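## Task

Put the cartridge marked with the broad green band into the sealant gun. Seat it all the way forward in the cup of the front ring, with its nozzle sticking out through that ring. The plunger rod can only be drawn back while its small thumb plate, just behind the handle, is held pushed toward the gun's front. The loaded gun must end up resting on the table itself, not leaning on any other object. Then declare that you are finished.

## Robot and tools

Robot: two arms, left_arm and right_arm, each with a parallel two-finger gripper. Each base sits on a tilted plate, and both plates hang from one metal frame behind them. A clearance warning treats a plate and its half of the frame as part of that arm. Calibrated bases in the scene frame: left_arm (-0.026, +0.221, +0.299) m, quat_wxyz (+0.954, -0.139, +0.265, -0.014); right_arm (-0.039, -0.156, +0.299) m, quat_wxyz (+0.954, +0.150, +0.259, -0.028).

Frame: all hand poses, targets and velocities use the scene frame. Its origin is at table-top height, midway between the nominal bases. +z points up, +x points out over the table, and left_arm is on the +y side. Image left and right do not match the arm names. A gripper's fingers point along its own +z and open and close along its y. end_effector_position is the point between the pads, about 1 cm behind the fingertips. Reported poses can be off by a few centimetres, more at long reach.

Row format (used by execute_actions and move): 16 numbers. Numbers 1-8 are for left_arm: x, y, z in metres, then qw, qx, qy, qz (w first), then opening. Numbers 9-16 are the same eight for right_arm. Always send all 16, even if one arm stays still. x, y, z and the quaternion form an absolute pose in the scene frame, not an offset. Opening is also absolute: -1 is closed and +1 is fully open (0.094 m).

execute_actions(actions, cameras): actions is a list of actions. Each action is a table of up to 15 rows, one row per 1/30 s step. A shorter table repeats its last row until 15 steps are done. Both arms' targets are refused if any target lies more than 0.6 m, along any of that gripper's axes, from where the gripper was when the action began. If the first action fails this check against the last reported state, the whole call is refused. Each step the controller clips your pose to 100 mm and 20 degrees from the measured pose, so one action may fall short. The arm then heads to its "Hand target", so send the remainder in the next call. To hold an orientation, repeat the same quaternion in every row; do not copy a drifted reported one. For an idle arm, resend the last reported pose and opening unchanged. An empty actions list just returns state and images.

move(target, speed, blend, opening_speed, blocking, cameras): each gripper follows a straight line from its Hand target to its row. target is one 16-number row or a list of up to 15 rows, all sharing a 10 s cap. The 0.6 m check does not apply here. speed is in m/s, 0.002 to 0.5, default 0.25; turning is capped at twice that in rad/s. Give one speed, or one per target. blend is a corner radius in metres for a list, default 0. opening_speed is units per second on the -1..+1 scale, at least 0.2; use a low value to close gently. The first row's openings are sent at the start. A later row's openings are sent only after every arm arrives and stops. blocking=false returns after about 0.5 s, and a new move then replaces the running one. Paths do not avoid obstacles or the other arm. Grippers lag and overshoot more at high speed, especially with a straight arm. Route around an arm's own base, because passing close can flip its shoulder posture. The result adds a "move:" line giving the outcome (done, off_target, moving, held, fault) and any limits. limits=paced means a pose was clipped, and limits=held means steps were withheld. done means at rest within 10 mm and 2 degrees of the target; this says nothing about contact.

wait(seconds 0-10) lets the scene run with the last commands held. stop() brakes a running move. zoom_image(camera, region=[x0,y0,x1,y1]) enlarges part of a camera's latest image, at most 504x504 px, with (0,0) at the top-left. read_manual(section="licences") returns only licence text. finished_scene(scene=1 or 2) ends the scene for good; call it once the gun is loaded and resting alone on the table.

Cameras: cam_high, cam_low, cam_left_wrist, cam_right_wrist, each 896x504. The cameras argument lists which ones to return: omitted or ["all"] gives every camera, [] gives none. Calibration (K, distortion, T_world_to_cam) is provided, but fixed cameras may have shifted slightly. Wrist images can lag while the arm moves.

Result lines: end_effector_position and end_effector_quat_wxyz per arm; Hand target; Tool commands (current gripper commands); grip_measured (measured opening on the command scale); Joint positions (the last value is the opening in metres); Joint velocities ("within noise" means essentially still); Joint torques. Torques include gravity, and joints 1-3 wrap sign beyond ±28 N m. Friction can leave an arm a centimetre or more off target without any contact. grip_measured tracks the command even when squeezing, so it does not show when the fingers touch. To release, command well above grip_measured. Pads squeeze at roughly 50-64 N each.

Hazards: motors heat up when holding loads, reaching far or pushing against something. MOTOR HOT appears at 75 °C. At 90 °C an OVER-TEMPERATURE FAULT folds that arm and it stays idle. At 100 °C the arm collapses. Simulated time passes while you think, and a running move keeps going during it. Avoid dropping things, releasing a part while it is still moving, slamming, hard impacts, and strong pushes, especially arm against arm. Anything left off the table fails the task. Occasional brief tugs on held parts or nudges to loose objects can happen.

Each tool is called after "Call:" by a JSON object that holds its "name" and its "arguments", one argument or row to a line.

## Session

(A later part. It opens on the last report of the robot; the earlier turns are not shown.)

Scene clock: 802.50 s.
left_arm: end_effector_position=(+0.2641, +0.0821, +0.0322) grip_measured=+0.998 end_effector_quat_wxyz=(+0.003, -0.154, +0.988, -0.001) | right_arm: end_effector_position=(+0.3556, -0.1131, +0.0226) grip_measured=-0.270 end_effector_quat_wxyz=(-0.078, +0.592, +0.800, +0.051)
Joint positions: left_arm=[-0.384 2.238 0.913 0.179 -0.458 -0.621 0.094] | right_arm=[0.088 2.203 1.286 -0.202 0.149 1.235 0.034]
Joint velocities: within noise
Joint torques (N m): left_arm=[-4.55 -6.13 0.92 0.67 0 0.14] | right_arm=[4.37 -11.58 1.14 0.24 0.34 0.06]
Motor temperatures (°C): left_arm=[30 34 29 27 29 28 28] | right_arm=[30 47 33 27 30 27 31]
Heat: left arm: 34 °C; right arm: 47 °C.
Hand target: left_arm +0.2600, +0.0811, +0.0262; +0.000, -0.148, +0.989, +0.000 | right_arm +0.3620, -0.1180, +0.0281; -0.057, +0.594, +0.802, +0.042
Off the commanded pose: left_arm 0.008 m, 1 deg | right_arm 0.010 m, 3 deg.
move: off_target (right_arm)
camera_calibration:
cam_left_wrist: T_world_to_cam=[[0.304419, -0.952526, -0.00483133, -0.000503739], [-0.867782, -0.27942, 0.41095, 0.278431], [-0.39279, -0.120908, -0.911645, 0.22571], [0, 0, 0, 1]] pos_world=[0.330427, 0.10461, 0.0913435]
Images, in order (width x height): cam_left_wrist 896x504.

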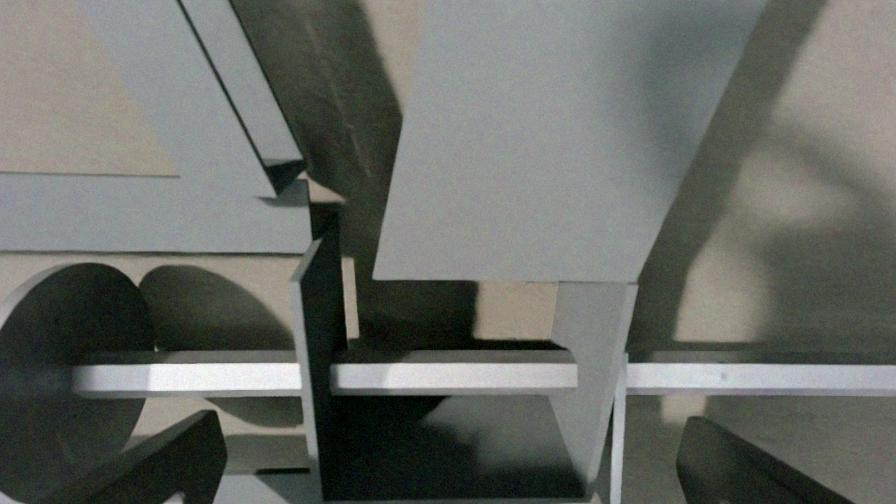

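Call:
{"name": "move", "arguments": {
  "target": [
    [0.2600,0.0795,0.0190,0,-0.1478,0.9890,0,0.4, 0.362,-0.118,0.028,-0.0561,0.5934,0.8020,0.0415,-0.5],
    [0.2600,0.0795,0.0185,0,-0.1478,0.9890,0,0.0, 0.362,-0.118,0.028,-0.0561,0.5934,0.8020,0.0415,-0.5]
  ],
  "speed": 0.08,
  "opening_speed": 0.8,
  "cameras": ["cam_left_wrist"]
}}

Scene clock: 809.83 s.
left_arm: end_effector_position=(+0.2651, +0.0781, +0.0260) grip_measured=+0.155 end_effector_quat_wxyz=(+0.004, -0.151, +0.989, -0.007) | right_arm: end_effector_position=(+0.3569, -0.1146, +0.0223) grip_measured=-0.270 end_effector_quat_wxyz=(-0.073, +0.593, +0.800, +0.049)
Joint positions: left_arm=[-0.38 2.264 0.929 0.197 -0.445 -0.609 0.054] | right_arm=[0.088 2.203 1.286 -0.197 0.157 1.235 0.034]
Joint velocities: within noise
Joint torques (N m): left_arm=[-4.3 -5.82 1.01 0.69 -0.11 -0.01] | right_arm=[4.3 -11.59 1.26 0.18 0.24 0.04]
Motor temperatures (°C): left_arm=[30 34 29 27 28 28 28] | right_arm=[30 48 32 27 30 27 31]
Heat: left arm: 34 °C; right arm: 48 °C.
Hand target: left_arm +0.2598, +0.0795, +0.0188; +0.000, -0.148, +0.989, +0.000 | right_arm +0.3619, -0.1180, +0.0280; -0.057, +0.593, +0.802, +0.042
Off the commanded pose: left_arm 0.009 m, 1 deg | right_arm 0.008 m, 2 deg.
move: done
camera_calibration:
cam_left_wrist: T_world_to_cam=[[0.299008, -0.954222, 0.00740899, -0.00346777], [-0.870206, -0.269479, 0.412459, 0.280513], [-0.391581, -0.129776, -0.910946, 0.220354], [0, 0, 0, 1]] pos_world=[0.331427, 0.10088, 0.0850557]
Images, in order (width x height): cam_left_wrist 896x504.

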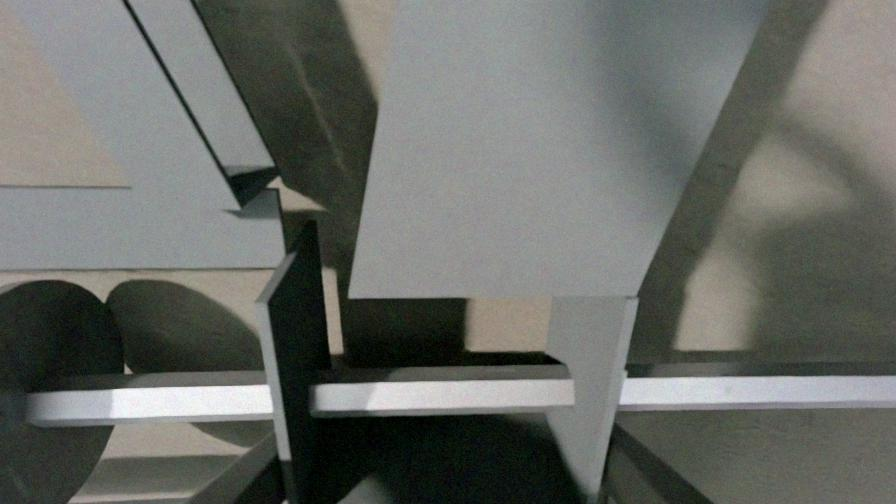

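Call:
{"name": "move", "arguments": {
  "target": [
    [0.2580,0.0900,0.0185,0,-0.1478,0.9890,0,0.0, 0.375,-0.170,0.032,-0.0561,0.5934,0.8020,0.0415,-0.5]
  ],
  "speed": 0.05,
  "cameras": ["cam_left_wrist"]
}}

Scene clock: 815.80 s.
left_arm: end_effector_position=(+0.2623, +0.0779, +0.0256) grip_measured=+0.154 end_effector_quat_wxyz=(+0.003, -0.139, +0.990, -0.012) | right_arm: end_effector_position=(+0.3494, -0.1200, +0.0237) grip_measured=-0.270 end_effector_quat_wxyz=(-0.124, +0.589, +0.794, +0.084)
Joint positions: left_arm=[-0.378 2.264 0.914 0.216 -0.435 -0.58 0.054] | right_arm=[0.025 2.197 1.302 -0.263 0.017 1.182 0.034]
Joint velocities: within noise
Joint torques (N m): left_arm=[-2.35 -7.21 -0.66 0.76 -0.07 -0.01] | right_arm=[-0.06 -14.71 3.97 -0.02 1.09 -0.43]
Motor temperatures (°C): left_arm=[30 34 29 27 28 28 28] | right_arm=[30 49 32 27 30 27 31]
Heat: left arm: 34 °C; right arm: 49 °C.
Hand target: left_arm +0.2577, +0.0899, +0.0189; +0.000, -0.148, +0.989, +0.000 | right_arm +0.3732, -0.1689, +0.0334; -0.059, +0.595, +0.800, +0.041
Off the commanded pose: left_arm 0.015 m, 2 deg | right_arm 0.057 m, 9 deg.
move: off_target (left_arm, right_arm)
camera_calibration:
cam_left_wrist: T_world_to_cam=[[0.275341, -0.961195, 0.0170607, 0.00370836], [-0.876987, -0.24387, 0.414031, 0.277918], [-0.393804, -0.128962, -0.910103, 0.219295], [0, 0, 0, 1]] pos_world=[0.329068, 0.0996208, 0.0844512]
Images, in order (width x height): cam_left_wrist 896x504.

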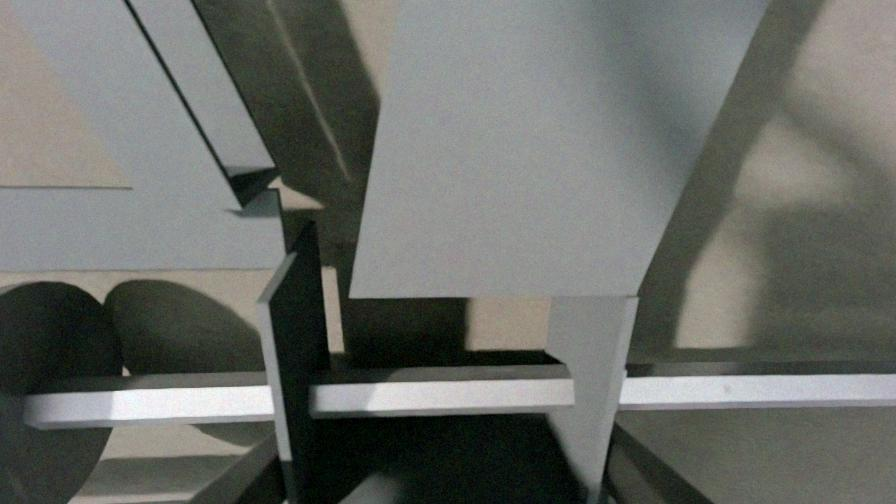

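Call:
{"name": "move", "arguments": {
  "target": [
    [0.2570,0.0950,0.0185,0,-0.1478,0.9890,0,0.0, 0.382,-0.200,0.034,0.0,0.5948,0.8039,0.0,-0.6]
  ],
  "speed": 0.05,
  "cameras": ["cam_left_wrist","cam_right_wrist"]
}}

Scene clock: 832.27 s.
left_arm: end_effector_position=(+0.2617, +0.0777, +0.0266) grip_measured=+0.154 end_effector_quat_wxyz=(+0.005, -0.139, +0.990, -0.016) | right_arm: end_effector_position=(+0.3565, -0.1395, +0.0258) grip_measured=-0.270 end_effector_quat_wxyz=(-0.094, +0.591, +0.799, +0.059)
Joint positions: left_arm=[-0.378 2.259 0.902 0.232 -0.429 -0.577 0.054] | right_arm=[0.015 2.175 1.303 -0.259 0.086 1.169 0.034]
Joint velocities: within noise
Joint torques (N m): left_arm=[-1.29 -7.45 -0.9 0.76 -0.07 0.09] | right_arm=[-0.2 -15.19 2.13 0.45 1.66 -0.46]
Motor temperatures (°C): left_arm=[30 34 28 27 28 28 29] | right_arm=[29 52 33 27 31 27 31]
Heat: left arm: 34 °C; right arm: 52 °C.
Hand target: left_arm +0.2566, +0.0946, +0.0191; +0.000, -0.148, +0.989, +0.000 | right_arm +0.3797, -0.1983, +0.0372; -0.008, +0.598, +0.801, -0.001
Off the commanded pose: left_arm 0.020 m, 2 deg | right_arm 0.066 m, 13 deg.
move: off_target (left_arm, right_arm)
camera_calibration:
cam_left_wrist: T_world_to_cam=[[0.276017, -0.960806, 0.0258093, 0.00325926], [-0.879046, -0.241487, 0.41105, 0.27734], [-0.388707, -0.136144, -0.911247, 0.219271], [0, 0, 0, 1]] pos_world=[0.328127, 0.0999581, 0.0857259]
cam_right_wrist: T_world_to_cam=[[-0.957126, -0.288916, 0.020928, 0.300298], [-0.215209, 0.757585, 0.616239, 0.204459], [-0.193896, 0.585314, -0.787281, 0.25829], [0, 0, 0, 1]] pos_world=[0.381506, -0.219315, 0.0710664]
Images, in order (width x height): cam_left_wrist 896x504, cam_right_wrist 896x504.

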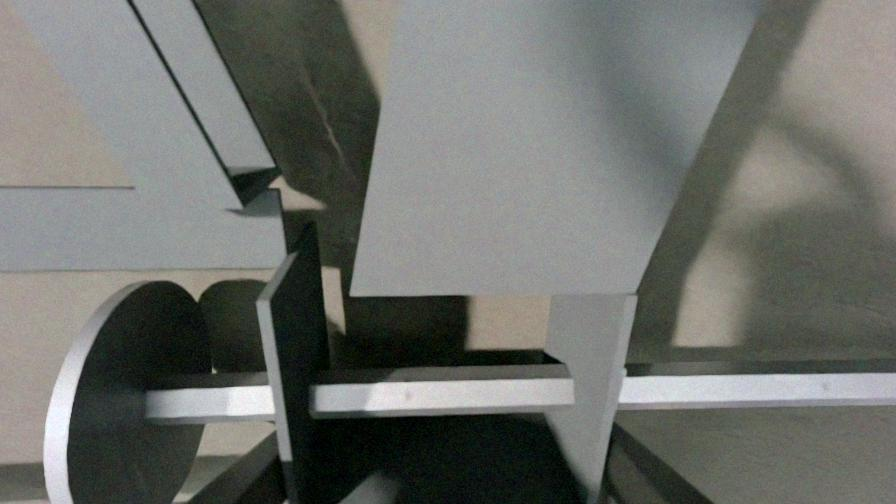

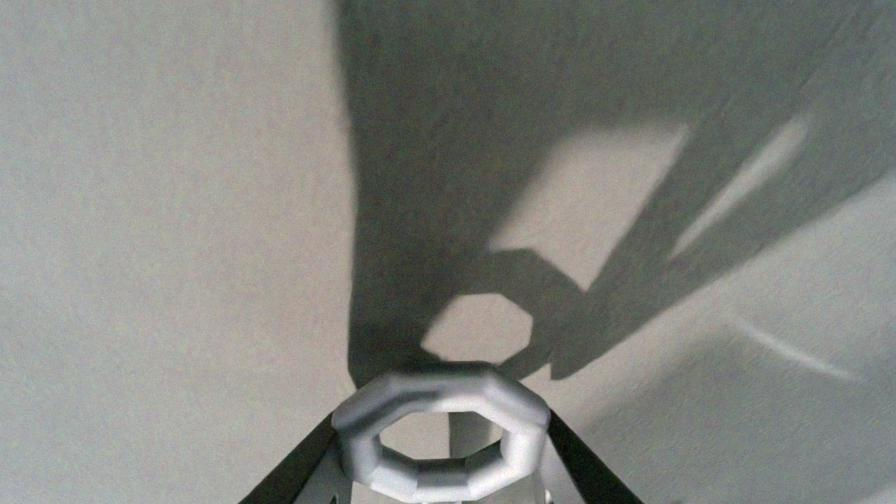

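Call:
{"name": "move", "arguments": {
  "target": [
    [0.2590,0.0820,0.0185,0,-0.1478,0.9890,0,0.0, 0.360,-0.145,0.030,-0.0561,0.5934,0.8020,0.0415,-0.5],
    [0.2600,0.0790,0.0185,0,-0.1478,0.9890,0,0.35, 0.360,-0.145,0.030,-0.0561,0.5934,0.8020,0.0415,-0.5],
    [0.2600,0.0790,0.0950,0,-0.1478,0.9890,0,0.35, 0.360,-0.145,0.030,-0.0561,0.5934,0.8020,0.0415,-0.5]
  ],
  "speed": 0.08
}}

Scene clock: 845.63 s.
left_arm: end_effector_position=(+0.2612, +0.0791, +0.0889) grip_measured=+0.348 end_effector_quat_wxyz=(-0.001, -0.149, +0.989, -0.002) | right_arm: end_effector_position=(+0.3542, -0.1385, +0.0241) grip_measured=-0.270 end_effector_quat_wxyz=(-0.077, +0.598, +0.796, +0.052)
Joint positions: left_arm=[-0.472 2.034 0.843 -0.004 -0.485 -0.707 0.063] | right_arm=[0.028 2.17 1.266 -0.206 0.121 1.195 0.034]
Joint velocities: within noise
Joint torques (N m): left_arm=[-5.74 -9.43 0.8 0.33 -0.09 -0.15] | right_arm=[3.81 -11.88 1.09 0.19 0.35 -0.11]
Motor temperatures (°C): left_arm=[30 34 28 27 28 28 29] | right_arm=[29 54 33 27 31 27 31]
Heat: left arm: 34 °C; right arm: 54 °C.
Hand target: left_arm +0.2600, +0.0790, +0.0948; +0.000, -0.148, +0.989, +0.000 | right_arm +0.3600, -0.1449, +0.0300; -0.057, +0.594, +0.802, +0.042
Off the commanded pose: left_arm 0.006 m, 0 deg | right_arm 0.011 m, 3 deg.
move: off_target (right_arm)
camera_calibration:
cam_left_wrist: T_world_to_cam=[[0.296271, -0.955098, -0.00331821, 0.0000062265], [-0.866693, -0.270304, 0.41926, 0.249992], [-0.401331, -0.121339, -0.90786, 0.277895], [0, 0, 0, 1]] pos_world=[0.328192, 0.101299, 0.147478]
cam_right_wrist: T_world_to_cam=[[-0.962286, -0.271663, 0.0142984, 0.302736], [-0.211655, 0.780674, 0.588006, 0.20685], [-0.170902, 0.562804, -0.80873, 0.245117], [0, 0, 0, 1]] pos_world=[0.376991, -0.217193, 0.0722759]

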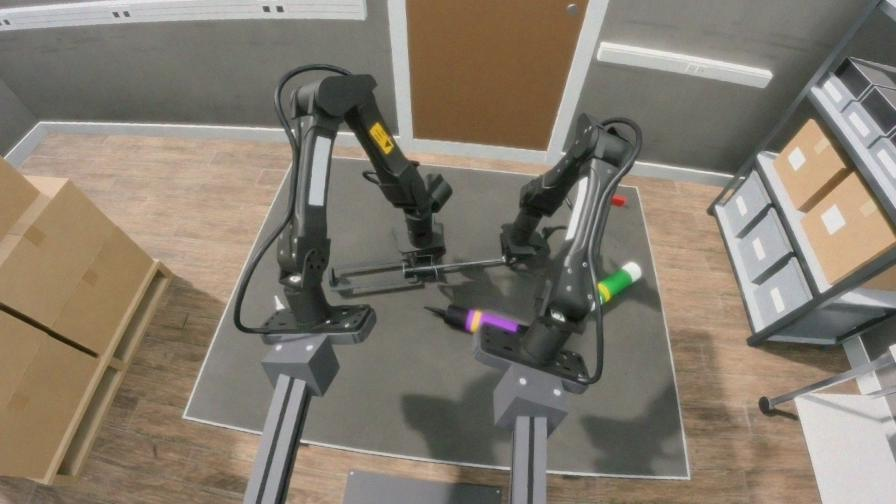

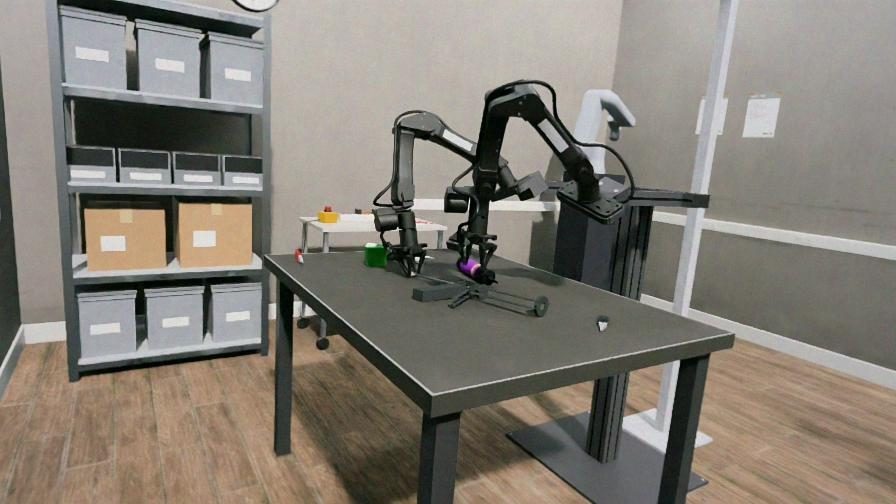

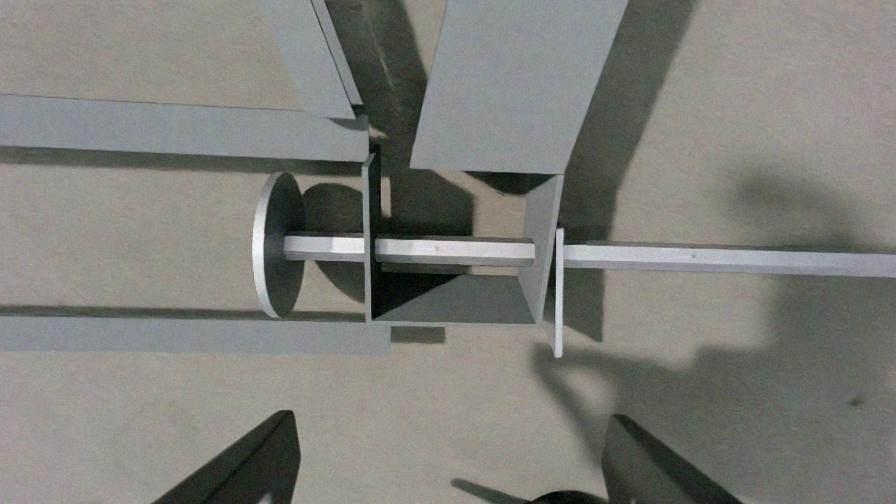

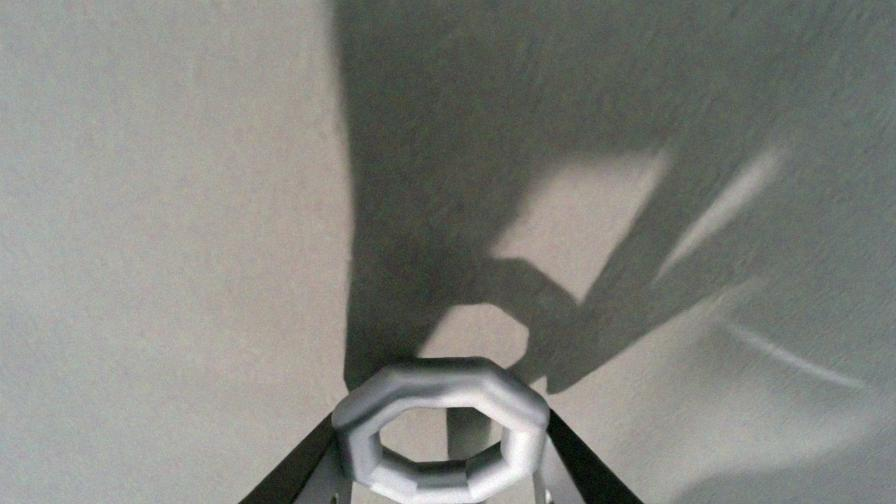

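Call:
{"name": "move", "arguments": {
  "target": [
    [0.2400,0.1800,0.2200,0,-0.1478,0.9890,0,1, 0.360,-0.145,0.030,-0.0561,0.5934,0.8020,0.0415,-0.5]
  ],
  "cameras": ["cam_left_wrist"]
}}

Scene clock: 851.57 s.
left_arm: end_effector_position=(+0.2427, +0.1788, +0.2175) grip_measured=+0.998 end_effector_quat_wxyz=(+0.003, -0.155, +0.988, +0.000) | right_arm: end_effector_position=(+0.3542, -0.1385, +0.0241) grip_measured=-0.270 end_effector_quat_wxyz=(-0.077, +0.598, +0.796, +0.052)
Joint positions: left_arm=[-0.41 1.274 0.619 -0.505 -0.47 -0.651 0.094] | right_arm=[0.028 2.17 1.266 -0.206 0.121 1.195 0.034]
Joint velocities: within noise
Joint torques (N m): left_arm=[-2.1 -5.86 3.77 0.33 -0.01 0.07] | right_arm=[3.7 -11.85 1.1 0.2 0.37 -0.12]
Motor temperatures (°C): left_arm=[30 35 28 27 28 28 29] | right_arm=[29 53 32 27 31 27 31]
Heat: left arm: 35 °C; right arm: 53 °C.
Hand target: left_arm +0.2400, +0.1800, +0.2198; +0.000, -0.148, +0.989, +0.000 | right_arm +0.3600, -0.1449, +0.0300; -0.057, +0.594, +0.802, +0.042
Off the commanded pose: left_arm 0.004 m, 1 deg | right_arm 0.011 m, 3 deg.
move: off_target (right_arm)
camera_calibration:
cam_left_wrist: T_world_to_cam=[[0.306711, -0.951778, -0.00687062, 0.0987919], [-0.866625, -0.28224, 0.411463, 0.210802], [-0.393561, -0.120246, -0.9114, 0.397958], [0, 0, 0, 1]] pos_world=[0.309006, 0.201378, 0.276641]
Images, in order (width x height): cam_left_wrist 896x504.

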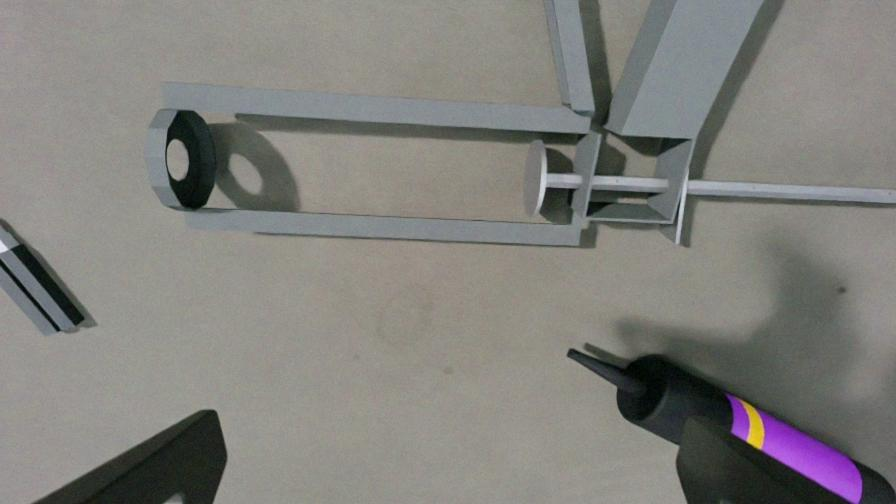

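Call:
{"name": "move", "arguments": {
  "target": [
    [0.2575,0.0775,0.0600,0,-0.1305,0.9914,0,0.8, 0.360,-0.145,0.030,-0.0561,0.5934,0.8020,0.0415,-0.5],
    [0.2568,0.0764,0.0280,0,-0.1305,0.9914,0,0.4, 0.360,-0.145,0.030,-0.0561,0.5934,0.8020,0.0415,-0.5]
  ],
  "speed": 0.12,
  "cameras": ["cam_left_wrist"]
}}

Scene clock: 905.63 s.
left_arm: end_effector_position=(+0.2612, +0.0760, +0.0343) grip_measured=+0.402 end_effector_quat_wxyz=(+0.004, -0.136, +0.991, -0.004) | right_arm: end_effector_position=(+0.3541, -0.1386, +0.0241) grip_measured=-0.270 end_effector_quat_wxyz=(-0.077, +0.598, +0.796, +0.051)
Joint positions: left_arm=[-0.403 2.241 0.91 0.179 -0.46 -0.603 0.066] | right_arm=[0.028 2.17 1.266 -0.206 0.122 1.195 0.034]
Joint velocities: within noise
Joint torques (N m): left_arm=[-4.42 -6.08 0.92 0.66 -0.02 0.08] | right_arm=[3.67 -11.89 1.16 0.2 0.33 -0.11]
Motor temperatures (°C): left_arm=[30 33 29 27 27 28 28] | right_arm=[30 52 32 27 30 26 31]
Heat: left arm: 33 °C; right arm: 52 °C.
Hand target: left_arm +0.2568, +0.0765, +0.0282; +0.000, -0.131, +0.991, +0.000 | right_arm +0.3600, -0.1449, +0.0300; -0.057, +0.594, +0.802, +0.042
Off the commanded pose: left_arm 0.008 m, 1 deg | right_arm 0.011 m, 3 deg.
move: off_target (right_arm)
camera_calibration:
cam_left_wrist: T_world_to_cam=[[0.270463, -0.96273, 0.00111654, 0.00400415], [-0.877662, -0.246087, 0.411279, 0.273304], [-0.395676, -0.112216, -0.911509, 0.225871], [0, 0, 0, 1]] pos_world=[0.328158, 0.0964579, 0.0934743]
Images, in order (width x height): cam_left_wrist 896x504.

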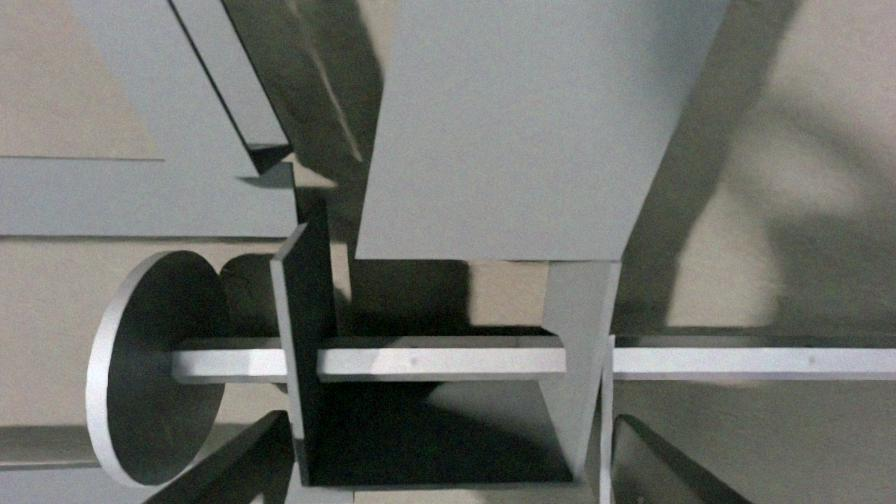

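Call:
{"name": "move", "arguments": {
  "target": [
    [0.2568,0.0768,0.0255,0,-0.1305,0.9914,0,0.0, 0.360,-0.145,0.030,-0.0561,0.5934,0.8020,0.0415,-0.5]
  ],
  "speed": 0.12,
  "opening_speed": 0.6,
  "cameras": ["cam_left_wrist"]
}}

Scene clock: 911.17 s.
left_arm: end_effector_position=(+0.2619, +0.0743, +0.0342) grip_measured=+0.131 end_effector_quat_wxyz=(+0.004, -0.135, +0.991, -0.009) | right_arm: end_effector_position=(+0.3553, -0.1404, +0.0237) grip_measured=-0.270 end_effector_quat_wxyz=(-0.072, +0.599, +0.796, +0.049)
Joint positions: left_arm=[-0.402 2.241 0.91 0.185 -0.451 -0.599 0.053] | right_arm=[0.028 2.17 1.266 -0.2 0.132 1.195 0.034]
Joint velocities: within noise
Joint torques (N m): left_arm=[-4.11 -5.46 1.21 0.66 -0.12 0.1] | right_arm=[3.63 -11.84 1.05 0.15 0.25 -0.13]
Motor temperatures (°C): left_arm=[30 33 29 27 27 28 28] | right_arm=[30 52 32 27 30 26 31]
Heat: left arm: 33 °C; right arm: 52 °C.
Hand target: left_arm +0.2567, +0.0769, +0.0259; +0.000, -0.131, +0.991, +0.000 | right_arm +0.3600, -0.1449, +0.0299; -0.056, +0.593, +0.802, +0.041
Off the commanded pose: left_arm 0.010 m, 1 deg | right_arm 0.009 m, 2 deg.
move: done
camera_calibration:
cam_left_wrist: T_world_to_cam=[[0.269002, -0.963075, 0.0111332, 0.00223898], [-0.878743, -0.240682, 0.412169, 0.273442], [-0.39427, -0.120658, -0.911039, 0.226147], [0, 0, 0, 1]] pos_world=[0.328847, 0.0952554, 0.0932997]
Images, in order (width x height): cam_left_wrist 896x504.

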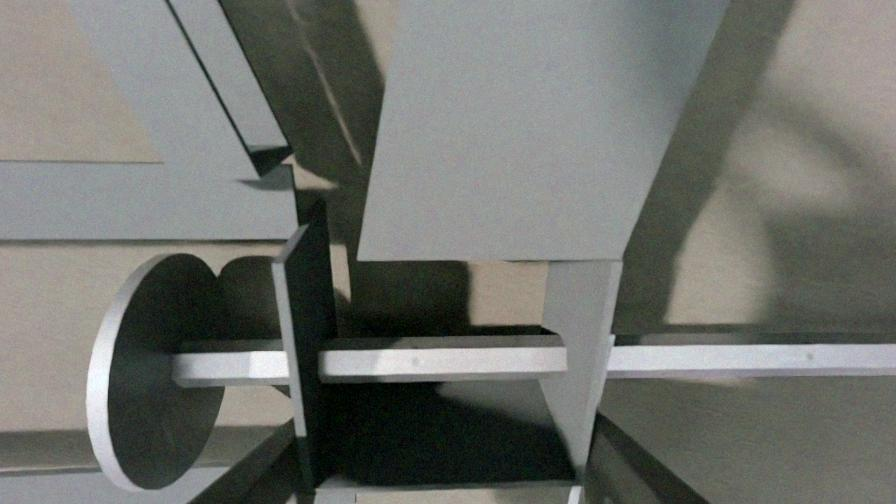

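Call:
{"name": "move", "arguments": {
  "target": [
    [0.2560,0.0900,0.0255,0,-0.1305,0.9914,0,0.0, 0.372,-0.205,0.034,0.0,0.5948,0.8039,0.0,-0.6]
  ],
  "speed": 0.05,
  "cameras": ["cam_left_wrist","cam_right_wrist"]
}}

Scene clock: 917.73 s.
left_arm: end_effector_position=(+0.2607, +0.0730, +0.0338) grip_measured=+0.128 end_effector_quat_wxyz=(+0.006, -0.127, +0.992, -0.018) | right_arm: end_effector_position=(+0.3527, -0.1463, +0.0256) grip_measured=-0.270 end_effector_quat_wxyz=(-0.082, +0.596, +0.796, +0.059)
Joint positions: left_arm=[-0.399 2.24 0.895 0.213 -0.434 -0.574 0.053] | right_arm=[0.002 2.155 1.256 -0.208 0.092 1.167 0.034]
Joint velocities: within noise
Joint torques (N m): left_arm=[-1.55 -7.34 -0.61 0.68 -0.15 0.15] | right_arm=[-0.61 -14.87 1.87 0.32 1.53 -0.59]
Motor temperatures (°C): left_arm=[30 33 28 27 27 28 28] | right_arm=[30 52 32 27 30 26 31]
Heat: left arm: 33 °C; right arm: 52 °C.
Hand target: left_arm +0.2558, +0.0897, +0.0261; +0.000, -0.131, +0.991, +0.000 | right_arm +0.3701, -0.2030, +0.0362; -0.007, +0.598, +0.802, -0.001
Off the commanded pose: left_arm 0.020 m, 2 deg | right_arm 0.062 m, 12 deg.
move: off_target (left_arm, right_arm)
camera_calibration:
cam_left_wrist: T_world_to_cam=[[0.253639, -0.966845, 0.0296328, 0.00493063], [-0.884906, -0.219554, 0.410778, 0.272368], [-0.390652, -0.130412, -0.911254, 0.224896], [0, 0, 0, 1]] pos_world=[0.327626, 0.0938957, 0.0929087]
cam_right_wrist: T_world_to_cam=[[-0.961366, -0.275179, 0.00714897, 0.298515], [-0.21578, 0.769469, 0.601129, 0.21124], [-0.170919, 0.576363, -0.79912, 0.25228], [0, 0, 0, 1]] pos_world=[0.375683, -0.225803, 0.072485]
Images, in order (width x height): cam_left_wrist 896x504, cam_right_wrist 896x504.

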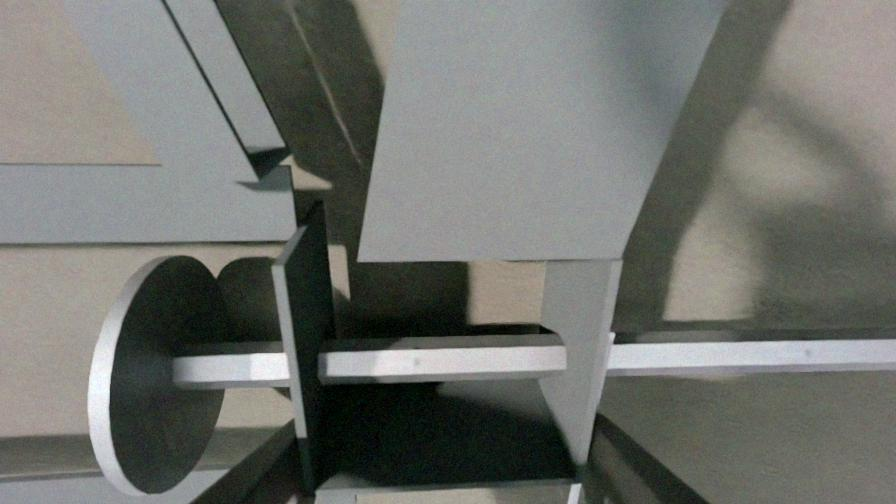

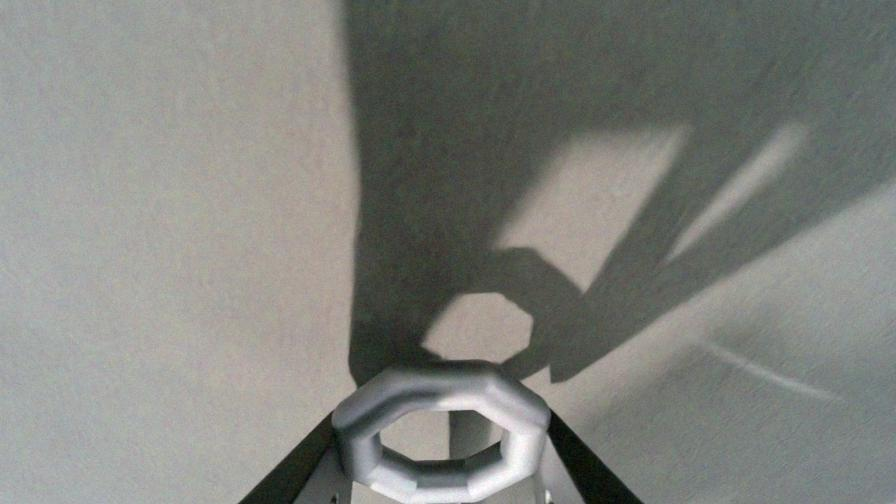

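Call:
{"name": "move", "arguments": {
  "target": [
    [0.2545,0.1000,0.0255,0,-0.1305,0.9914,0,0.0, 0.380,-0.235,0.036,0.0,0.5948,0.8039,0.0,-0.6]
  ],
  "speed": 0.05,
  "cameras": ["cam_left_wrist","cam_right_wrist"]
}}

Scene clock: 923.20 s.
left_arm: end_effector_position=(+0.2579, +0.0715, +0.0352) grip_measured=+0.079 end_effector_quat_wxyz=(+0.000, -0.119, +0.992, -0.042) | right_arm: end_effector_position=(+0.3501, -0.1716, +0.0253) grip_measured=-0.270 end_effector_quat_wxyz=(-0.090, +0.598, +0.794, +0.058)
Joint positions: left_arm=[-0.382 2.224 0.866 0.242 -0.379 -0.538 0.051] | right_arm=[-0.063 2.141 1.27 -0.248 0.057 1.116 0.034]
Joint velocities: within noise
Joint torques (N m): left_arm=[-0.72 -7.36 -0.85 0.63 -0.52 0.04] | right_arm=[-1.05 -15.1 4.74 0.22 1.53 -0.66]
Motor temperatures (°C): left_arm=[30 34 28 27 27 28 28] | right_arm=[29 51 32 27 30 27 31]
Heat: left arm: 34 °C; right arm: 51 °C.
Hand target: left_arm +0.2538, +0.0991, +0.0266; -0.001, -0.130, +0.992, +0.000 | right_arm +0.3772, -0.2332, +0.0396; -0.006, +0.599, +0.801, -0.001
Off the commanded pose: left_arm 0.030 m, 5 deg | right_arm 0.071 m, 12 deg.
move: off_target (left_arm, right_arm)
camera_calibration:
cam_left_wrist: T_world_to_cam=[[0.237489, -0.96842, 0.0759058, 0.00685675], [-0.886366, -0.184069, 0.424821, 0.266344], [-0.397434, -0.168171, -0.902089, 0.229008], [0, 0, 0, 1]] pos_world=[0.325465, 0.0941783, 0.0929168]
cam_right_wrist: T_world_to_cam=[[-0.962234, -0.27148, 0.0201079, 0.289644], [-0.203213, 0.765488, 0.610519, 0.225026], [-0.181136, 0.583375, -0.791747, 0.27074], [0, 0, 0, 1]] pos_world=[0.373474, -0.251565, 0.0711504]
Images, in order (width x height): cam_left_wrist 896x504, cam_right_wrist 896x504.

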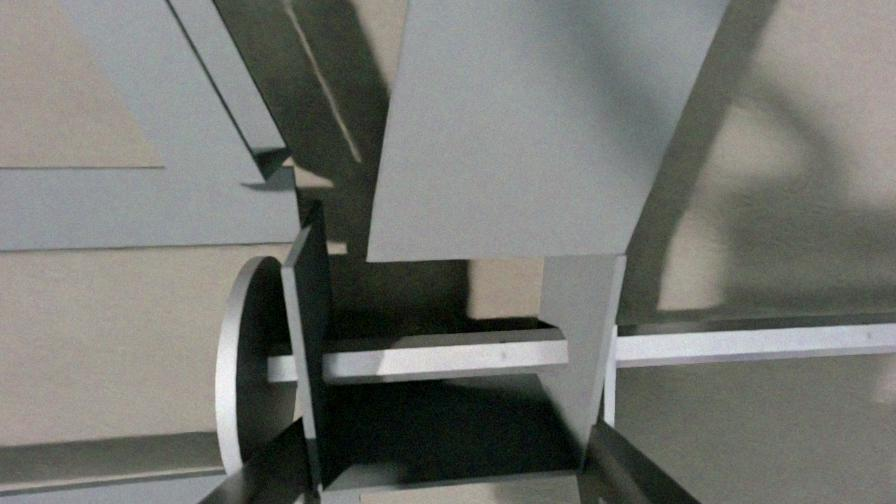

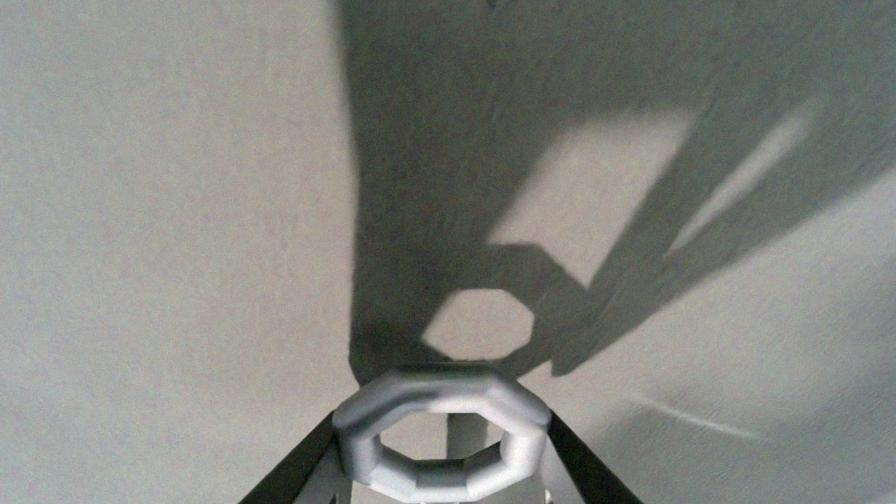

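Call:
{"name": "move", "arguments": {
  "target": [
    [0.2560,0.0800,0.0260,0,-0.1305,0.9914,0,0.0, 0.357,-0.178,0.030,-0.0561,0.5934,0.8020,0.0415,-0.5],
    [0.2560,0.0750,0.0260,0,-0.1305,0.9914,0,0.4, 0.357,-0.178,0.030,-0.0561,0.5934,0.8020,0.0415,-0.5],
    [0.2560,0.0750,0.0950,0,-0.1305,0.9914,0,0.4, 0.357,-0.178,0.030,-0.0561,0.5934,0.8020,0.0415,-0.5]
  ],
  "speed": 0.08,
  "cameras": ["cam_left_wrist","cam_right_wrist"]
}}

Scene clock: 933.83 s.
left_arm: end_effector_position=(+0.2570, +0.0752, +0.0891) grip_measured=+0.398 end_effector_quat_wxyz=(-0.001, -0.132, +0.991, -0.002) | right_arm: end_effector_position=(+0.3516, -0.1701, +0.0241) grip_measured=-0.270 end_effector_quat_wxyz=(-0.075, +0.601, +0.794, +0.051)
Joint positions: left_arm=[-0.487 2.043 0.839 0 -0.491 -0.688 0.066] | right_arm=[-0.047 2.141 1.254 -0.212 0.09 1.133 0.034]
Joint velocities: within noise
Joint torques (N m): left_arm=[-5.65 -9.36 0.77 0.34 -0.07 -0.14] | right_arm=[2.8 -12.05 1.14 0.17 0.28 -0.24]
Motor temperatures (°C): left_arm=[30 34 28 27 27 28 29] | right_arm=[29 53 32 27 31 27 31]
Heat: left arm: 34 °C; right arm: 53 °C.
Hand target: left_arm +0.2559, +0.0750, +0.0948; +0.000, -0.130, +0.991, +0.000 | right_arm +0.3571, -0.1780, +0.0300; -0.057, +0.594, +0.802, +0.041
Off the commanded pose: left_arm 0.006 m, 0 deg | right_arm 0.011 m, 3 deg.
move: off_target (right_arm); target 2's new opening was sent with left_arm's hand 0.013 m and 4 deg from that target
camera_calibration:
cam_left_wrist: T_world_to_cam=[[0.262659, -0.964883, -0.0033336, 0.00681505], [-0.875495, -0.239775, 0.419543, 0.24518], [-0.405609, -0.107278, -0.907729, 0.275857], [0, 0, 0, 1]] pos_world=[0.324754, 0.0949573, 0.147563]
cam_right_wrist: T_world_to_cam=[[-0.964063, -0.265313, 0.0138097, 0.293405], [-0.207462, 0.784284, 0.584687, 0.230238], [-0.165956, 0.56081, -0.811142, 0.260459], [0, 0, 0, 1]] pos_world=[0.373851, -0.248796, 0.0725995]
Images, in order (width x height): cam_left_wrist 896x504, cam_right_wrist 896x504.

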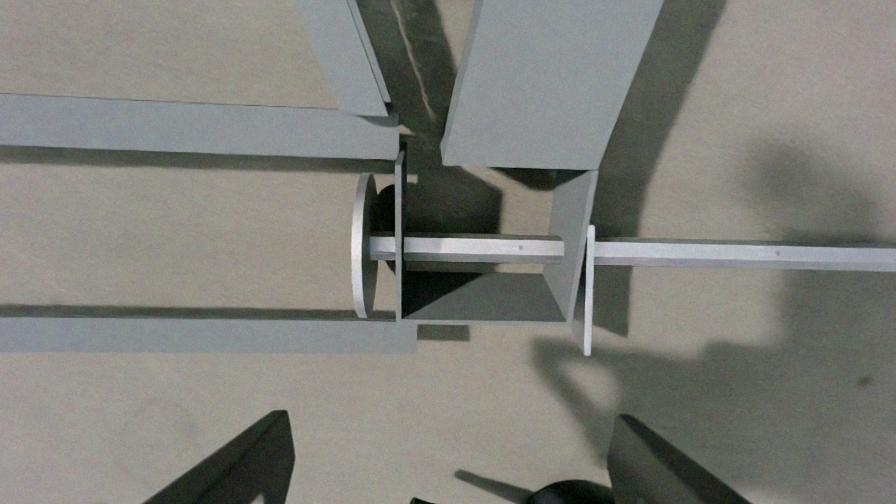

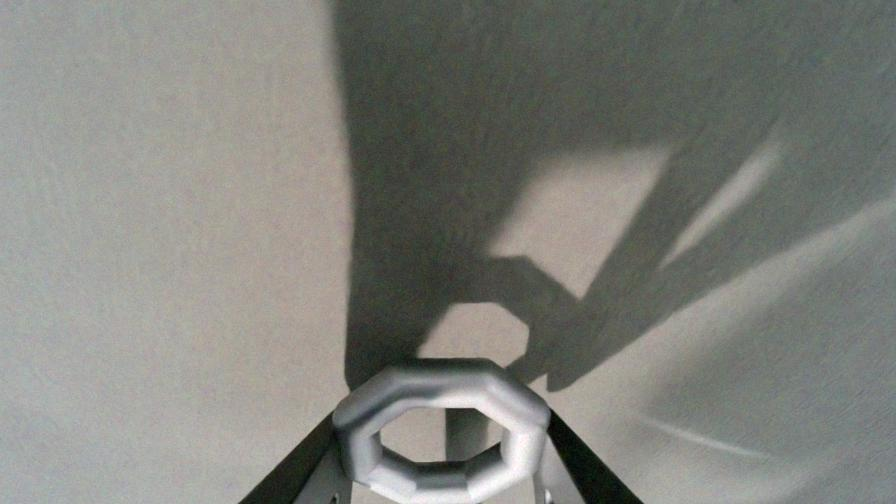

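Call:
{"name": "move", "arguments": {
  "target": [
    [0.2560,0.0750,0.0950,0,-0.1305,0.9914,0,0.4, 0.357,-0.178,0.030,-0.0561,0.5934,0.8020,0.0415,0.2],
    [0.2560,0.0750,0.0950,0,-0.1305,0.9914,0,0.4, 0.355,-0.180,0.120,-0.0561,0.5934,0.8020,0.0415,0.6],
    [0.2560,0.0750,0.0950,0,-0.1305,0.9914,0,0.4, 0.27,-0.38,0.24,0,0.4226,0.9063,0,1]
  ],
  "blend": [0,0.02,0]
}}

Scene clock: 966.13 s.
left_arm: end_effector_position=(+0.2567, +0.0755, +0.0891) grip_measured=+0.398 end_effector_quat_wxyz=(-0.002, -0.132, +0.991, -0.001) | right_arm: end_effector_position=(+0.2616, -0.3739, +0.2294) grip_measured=+0.998 end_effector_quat_wxyz=(-0.017, +0.424, +0.905, +0.001)
Joint positions: left_arm=[-0.487 2.043 0.839 -0.002 -0.491 -0.689 0.066] | right_arm=[-0.61 1.337 1.048 -0.712 -0.06 0.226 0.094]
Joint velocities: within noise
Joint torques (N m): left_arm=[-5.81 -9.44 0.73 0.32 -0.11 -0.12] | right_arm=[-0.84 -9.62 6.63 0.13 -0.09 -0.05]
Motor temperatures (°C): left_arm=[30 34 28 27 27 28 28] | right_arm=[29 50 32 27 30 27 31]
Heat: left arm: 34 °C; right arm: 50 °C.
Hand target: left_arm +0.2559, +0.0751, +0.0948; +0.000, -0.130, +0.991, +0.000 | right_arm +0.2698, -0.3798, +0.2400; +0.000, +0.423, +0.906, +0.000
Off the commanded pose: left_arm 0.006 m, 0 deg | right_arm 0.015 m, 2 deg.
move: off_target (right_arm); blend cut to 0 m at target 2; target 3's new opening was sent with right_arm's hand 0.015 m and 2 deg from that target
camera_calibration:
cam_left_wrist: T_world_to_cam=[[0.262515, -0.964915, -0.00499198, 0.0073834], [-0.875018, -0.240232, 0.420277, 0.244802], [-0.406731, -0.105961, -0.907382, 0.275909], [0, 0, 0, 1]] pos_world=[0.324488, 0.0951691, 0.147508]
cam_right_wrist: T_world_to_cam=[[-0.772952, -0.63427, 0.0156816, -0.038671], [-0.5585, 0.691926, 0.45751, 0.337866], [-0.301035, 0.344875, -0.889066, 0.498803], [0, 0, 0, 1]] pos_world=[0.308965, -0.430331, 0.289498]

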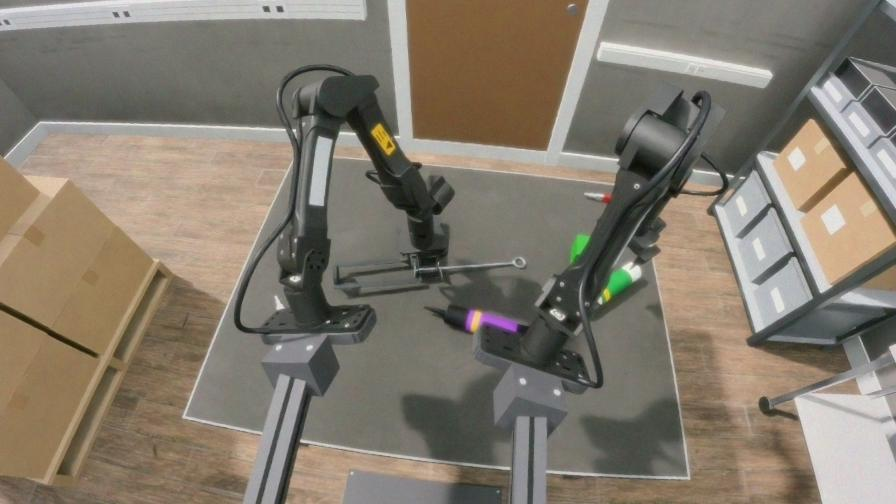

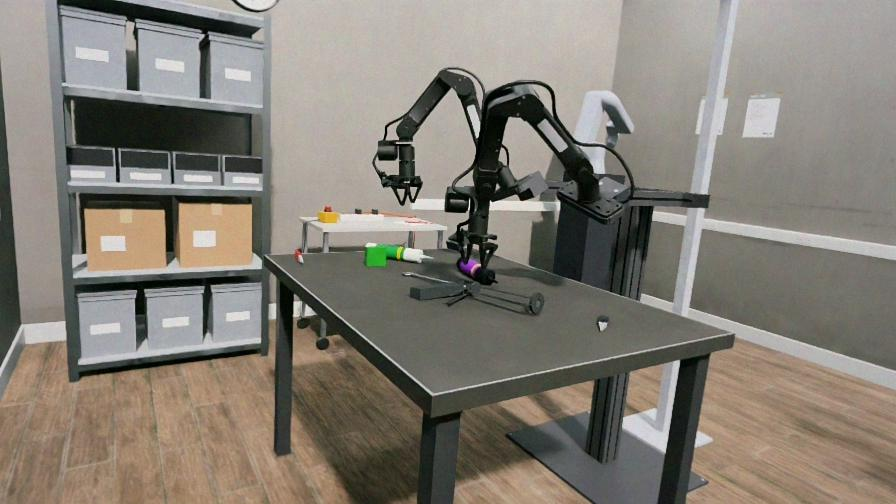

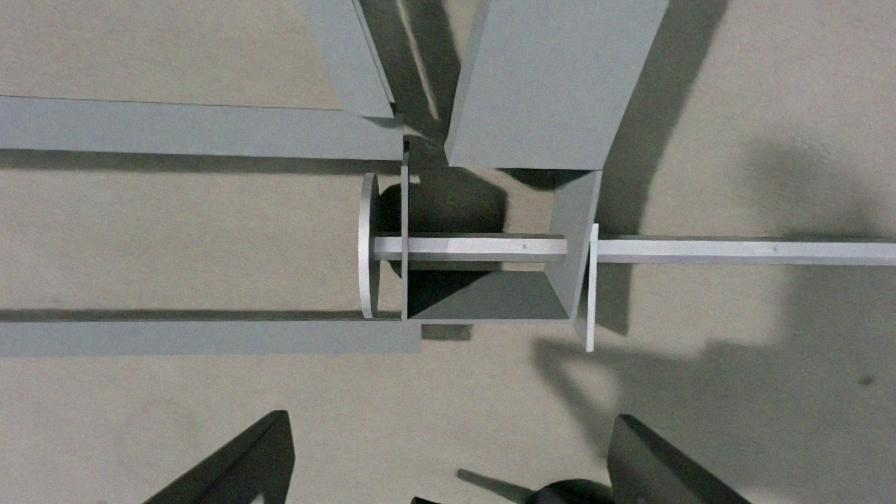

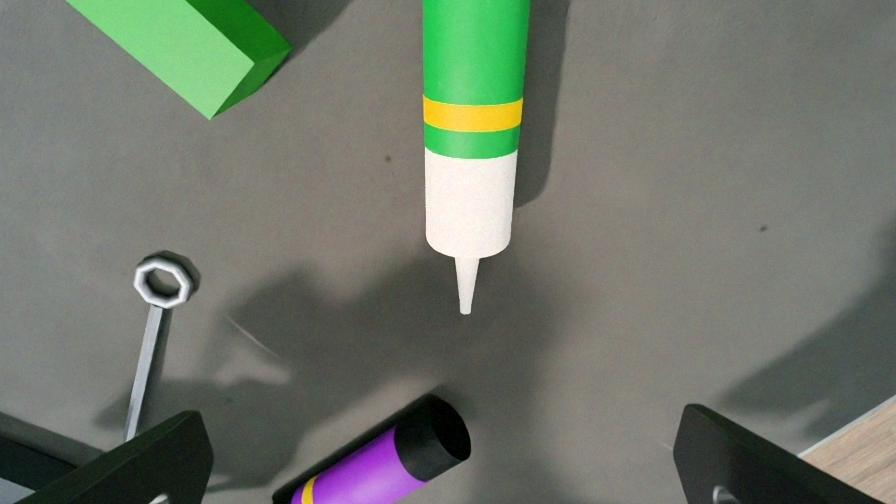

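Call:
{"name": "move", "arguments": {
  "target": [
    [0.2560,0.0750,0.0950,0,-0.1305,0.9914,0,0.4, 0.325,-0.45,0.24,0,0.4305,0.9026,0,1]
  ],
  "cameras": ["cam_right_wrist"]
}}

Scene clock: 982.40 s.
left_arm: end_effector_position=(+0.2566, +0.0755, +0.0891) grip_measured=+0.398 end_effector_quat_wxyz=(-0.002, -0.132, +0.991, -0.001) | right_arm: end_effector_position=(+0.3235, -0.4457, +0.2430) grip_measured=+0.998 end_effector_quat_wxyz=(+0.003, +0.430, +0.903, -0.003)
Joint positions: left_arm=[-0.487 2.043 0.839 -0.002 -0.491 -0.689 0.066] | right_arm=[-0.677 1.582 1.492 -0.874 -0.099 0.186 0.094]
Joint velocities: within noise
Joint torques (N m): left_arm=[-5.79 -9.44 0.88 0.35 -0.09 -0.12] | right_arm=[-1.57 -8.73 7.68 0.18 -0.08 -0.09]
Motor temperatures (°C): left_arm=[31 34 28 27 27 28 28] | right_arm=[29 45 33 27 29 26 30]
Heat: left arm: 34 °C; right arm: 45 °C.
Hand target: left_arm +0.2559, +0.0751, +0.0948; +0.000, -0.130, +0.991, +0.000 | right_arm +0.3249, -0.4499, +0.2400; +0.000, +0.430, +0.903, +0.000
Off the commanded pose: left_arm 0.006 m, 0 deg | right_arm 0.005 m, 0 deg.
move: done
camera_calibration:
cam_right_wrist: T_world_to_cam=[[-0.780959, -0.624564, 0.00483648, -0.0269707], [-0.564837, 0.709538, 0.421326, 0.434559], [-0.266576, 0.326306, -0.906897, 0.539185], [0, 0, 0, 1]] pos_world=[0.368126, -0.50112, 0.306024]
Images, in order (width x height): cam_right_wrist 896x504.

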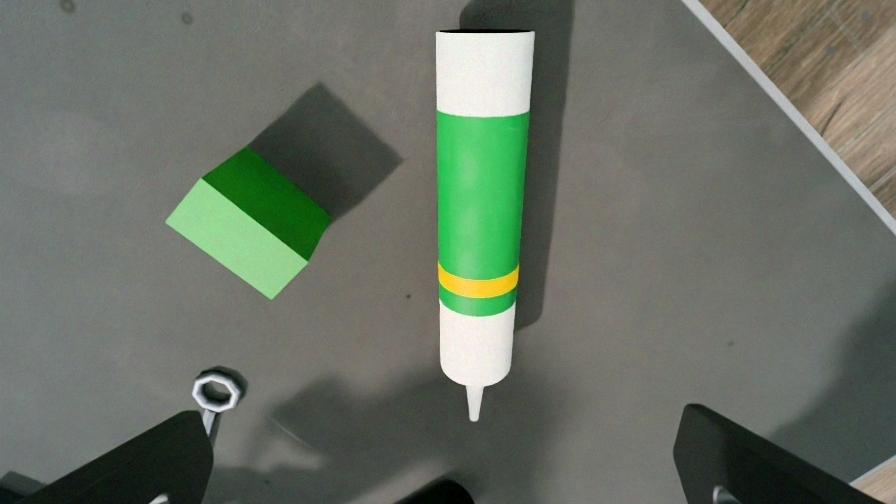

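Call:
{"name": "move", "arguments": {
  "target": [
    [0.18,0.06,0.34,0,-0.1305,0.9914,0,1, 0.325,-0.45,0.24,0,0.4305,0.9026,0,1]
  ],
  "cameras": ["cam_left_wrist"]
}}

Scene clock: 1015.47 s.
left_arm: end_effector_position=(+0.1812, +0.0614, +0.3370) grip_measured=+0.998 end_effector_quat_wxyz=(+0.000, -0.136, +0.991, -0.004) | right_arm: end_effector_position=(+0.3234, -0.4454, +0.2430) grip_measured=+0.998 end_effector_quat_wxyz=(+0.003, +0.430, +0.903, -0.002)
Joint positions: left_arm=[-1.207 1.494 0.974 -1.134 -0.6 -1.532 0.094] | right_arm=[-0.677 1.582 1.492 -0.875 -0.1 0.185 0.094]
Joint velocities: within noise
Joint torques (N m): left_arm=[-4.75 -2.45 6.68 0.27 -0.03 -0.15] | right_arm=[-1.52 -8.79 7.79 0.19 -0.06 -0.06]
Motor temperatures (°C): left_arm=[31 34 28 27 27 28 28] | right_arm=[29 45 34 27 29 26 29]
Heat: left arm: 34 °C; right arm: 45 °C.
Hand target: left_arm +0.1801, +0.0601, +0.3400; +0.000, -0.130, +0.991, +0.000 | right_arm +0.3249, -0.4499, +0.2400; +0.000, +0.430, +0.903, +0.000
Off the commanded pose: left_arm 0.004 m, 1 deg | right_arm 0.006 m, 0 deg.
move: done
camera_calibration:
cam_left_wrist: T_world_to_cam=[[0.269791, -0.962918, 0.00100277, 0.0113691], [-0.874801, -0.244667, 0.418163, 0.0721336], [-0.402412, -0.113694, -0.908371, 0.468718], [0, 0, 0, 1]] pos_world=[0.248653, 0.0818866, 0.395595]
Images, in order (width x height): cam_left_wrist 896x504.

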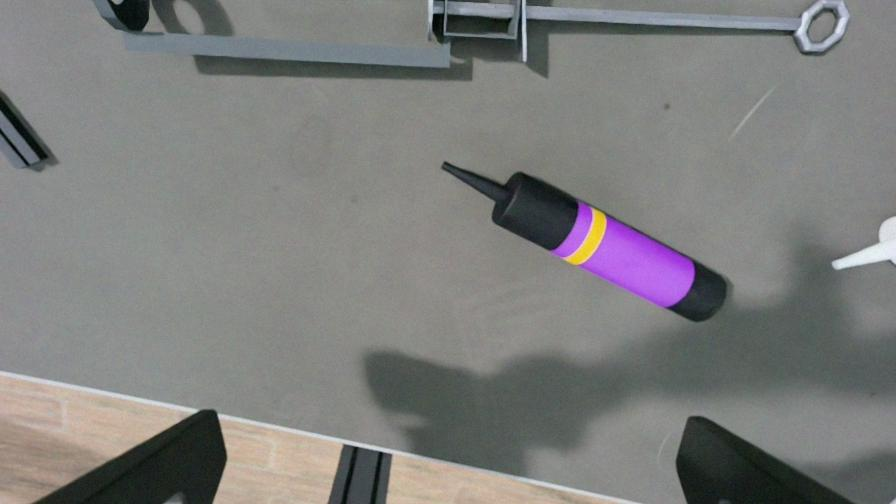

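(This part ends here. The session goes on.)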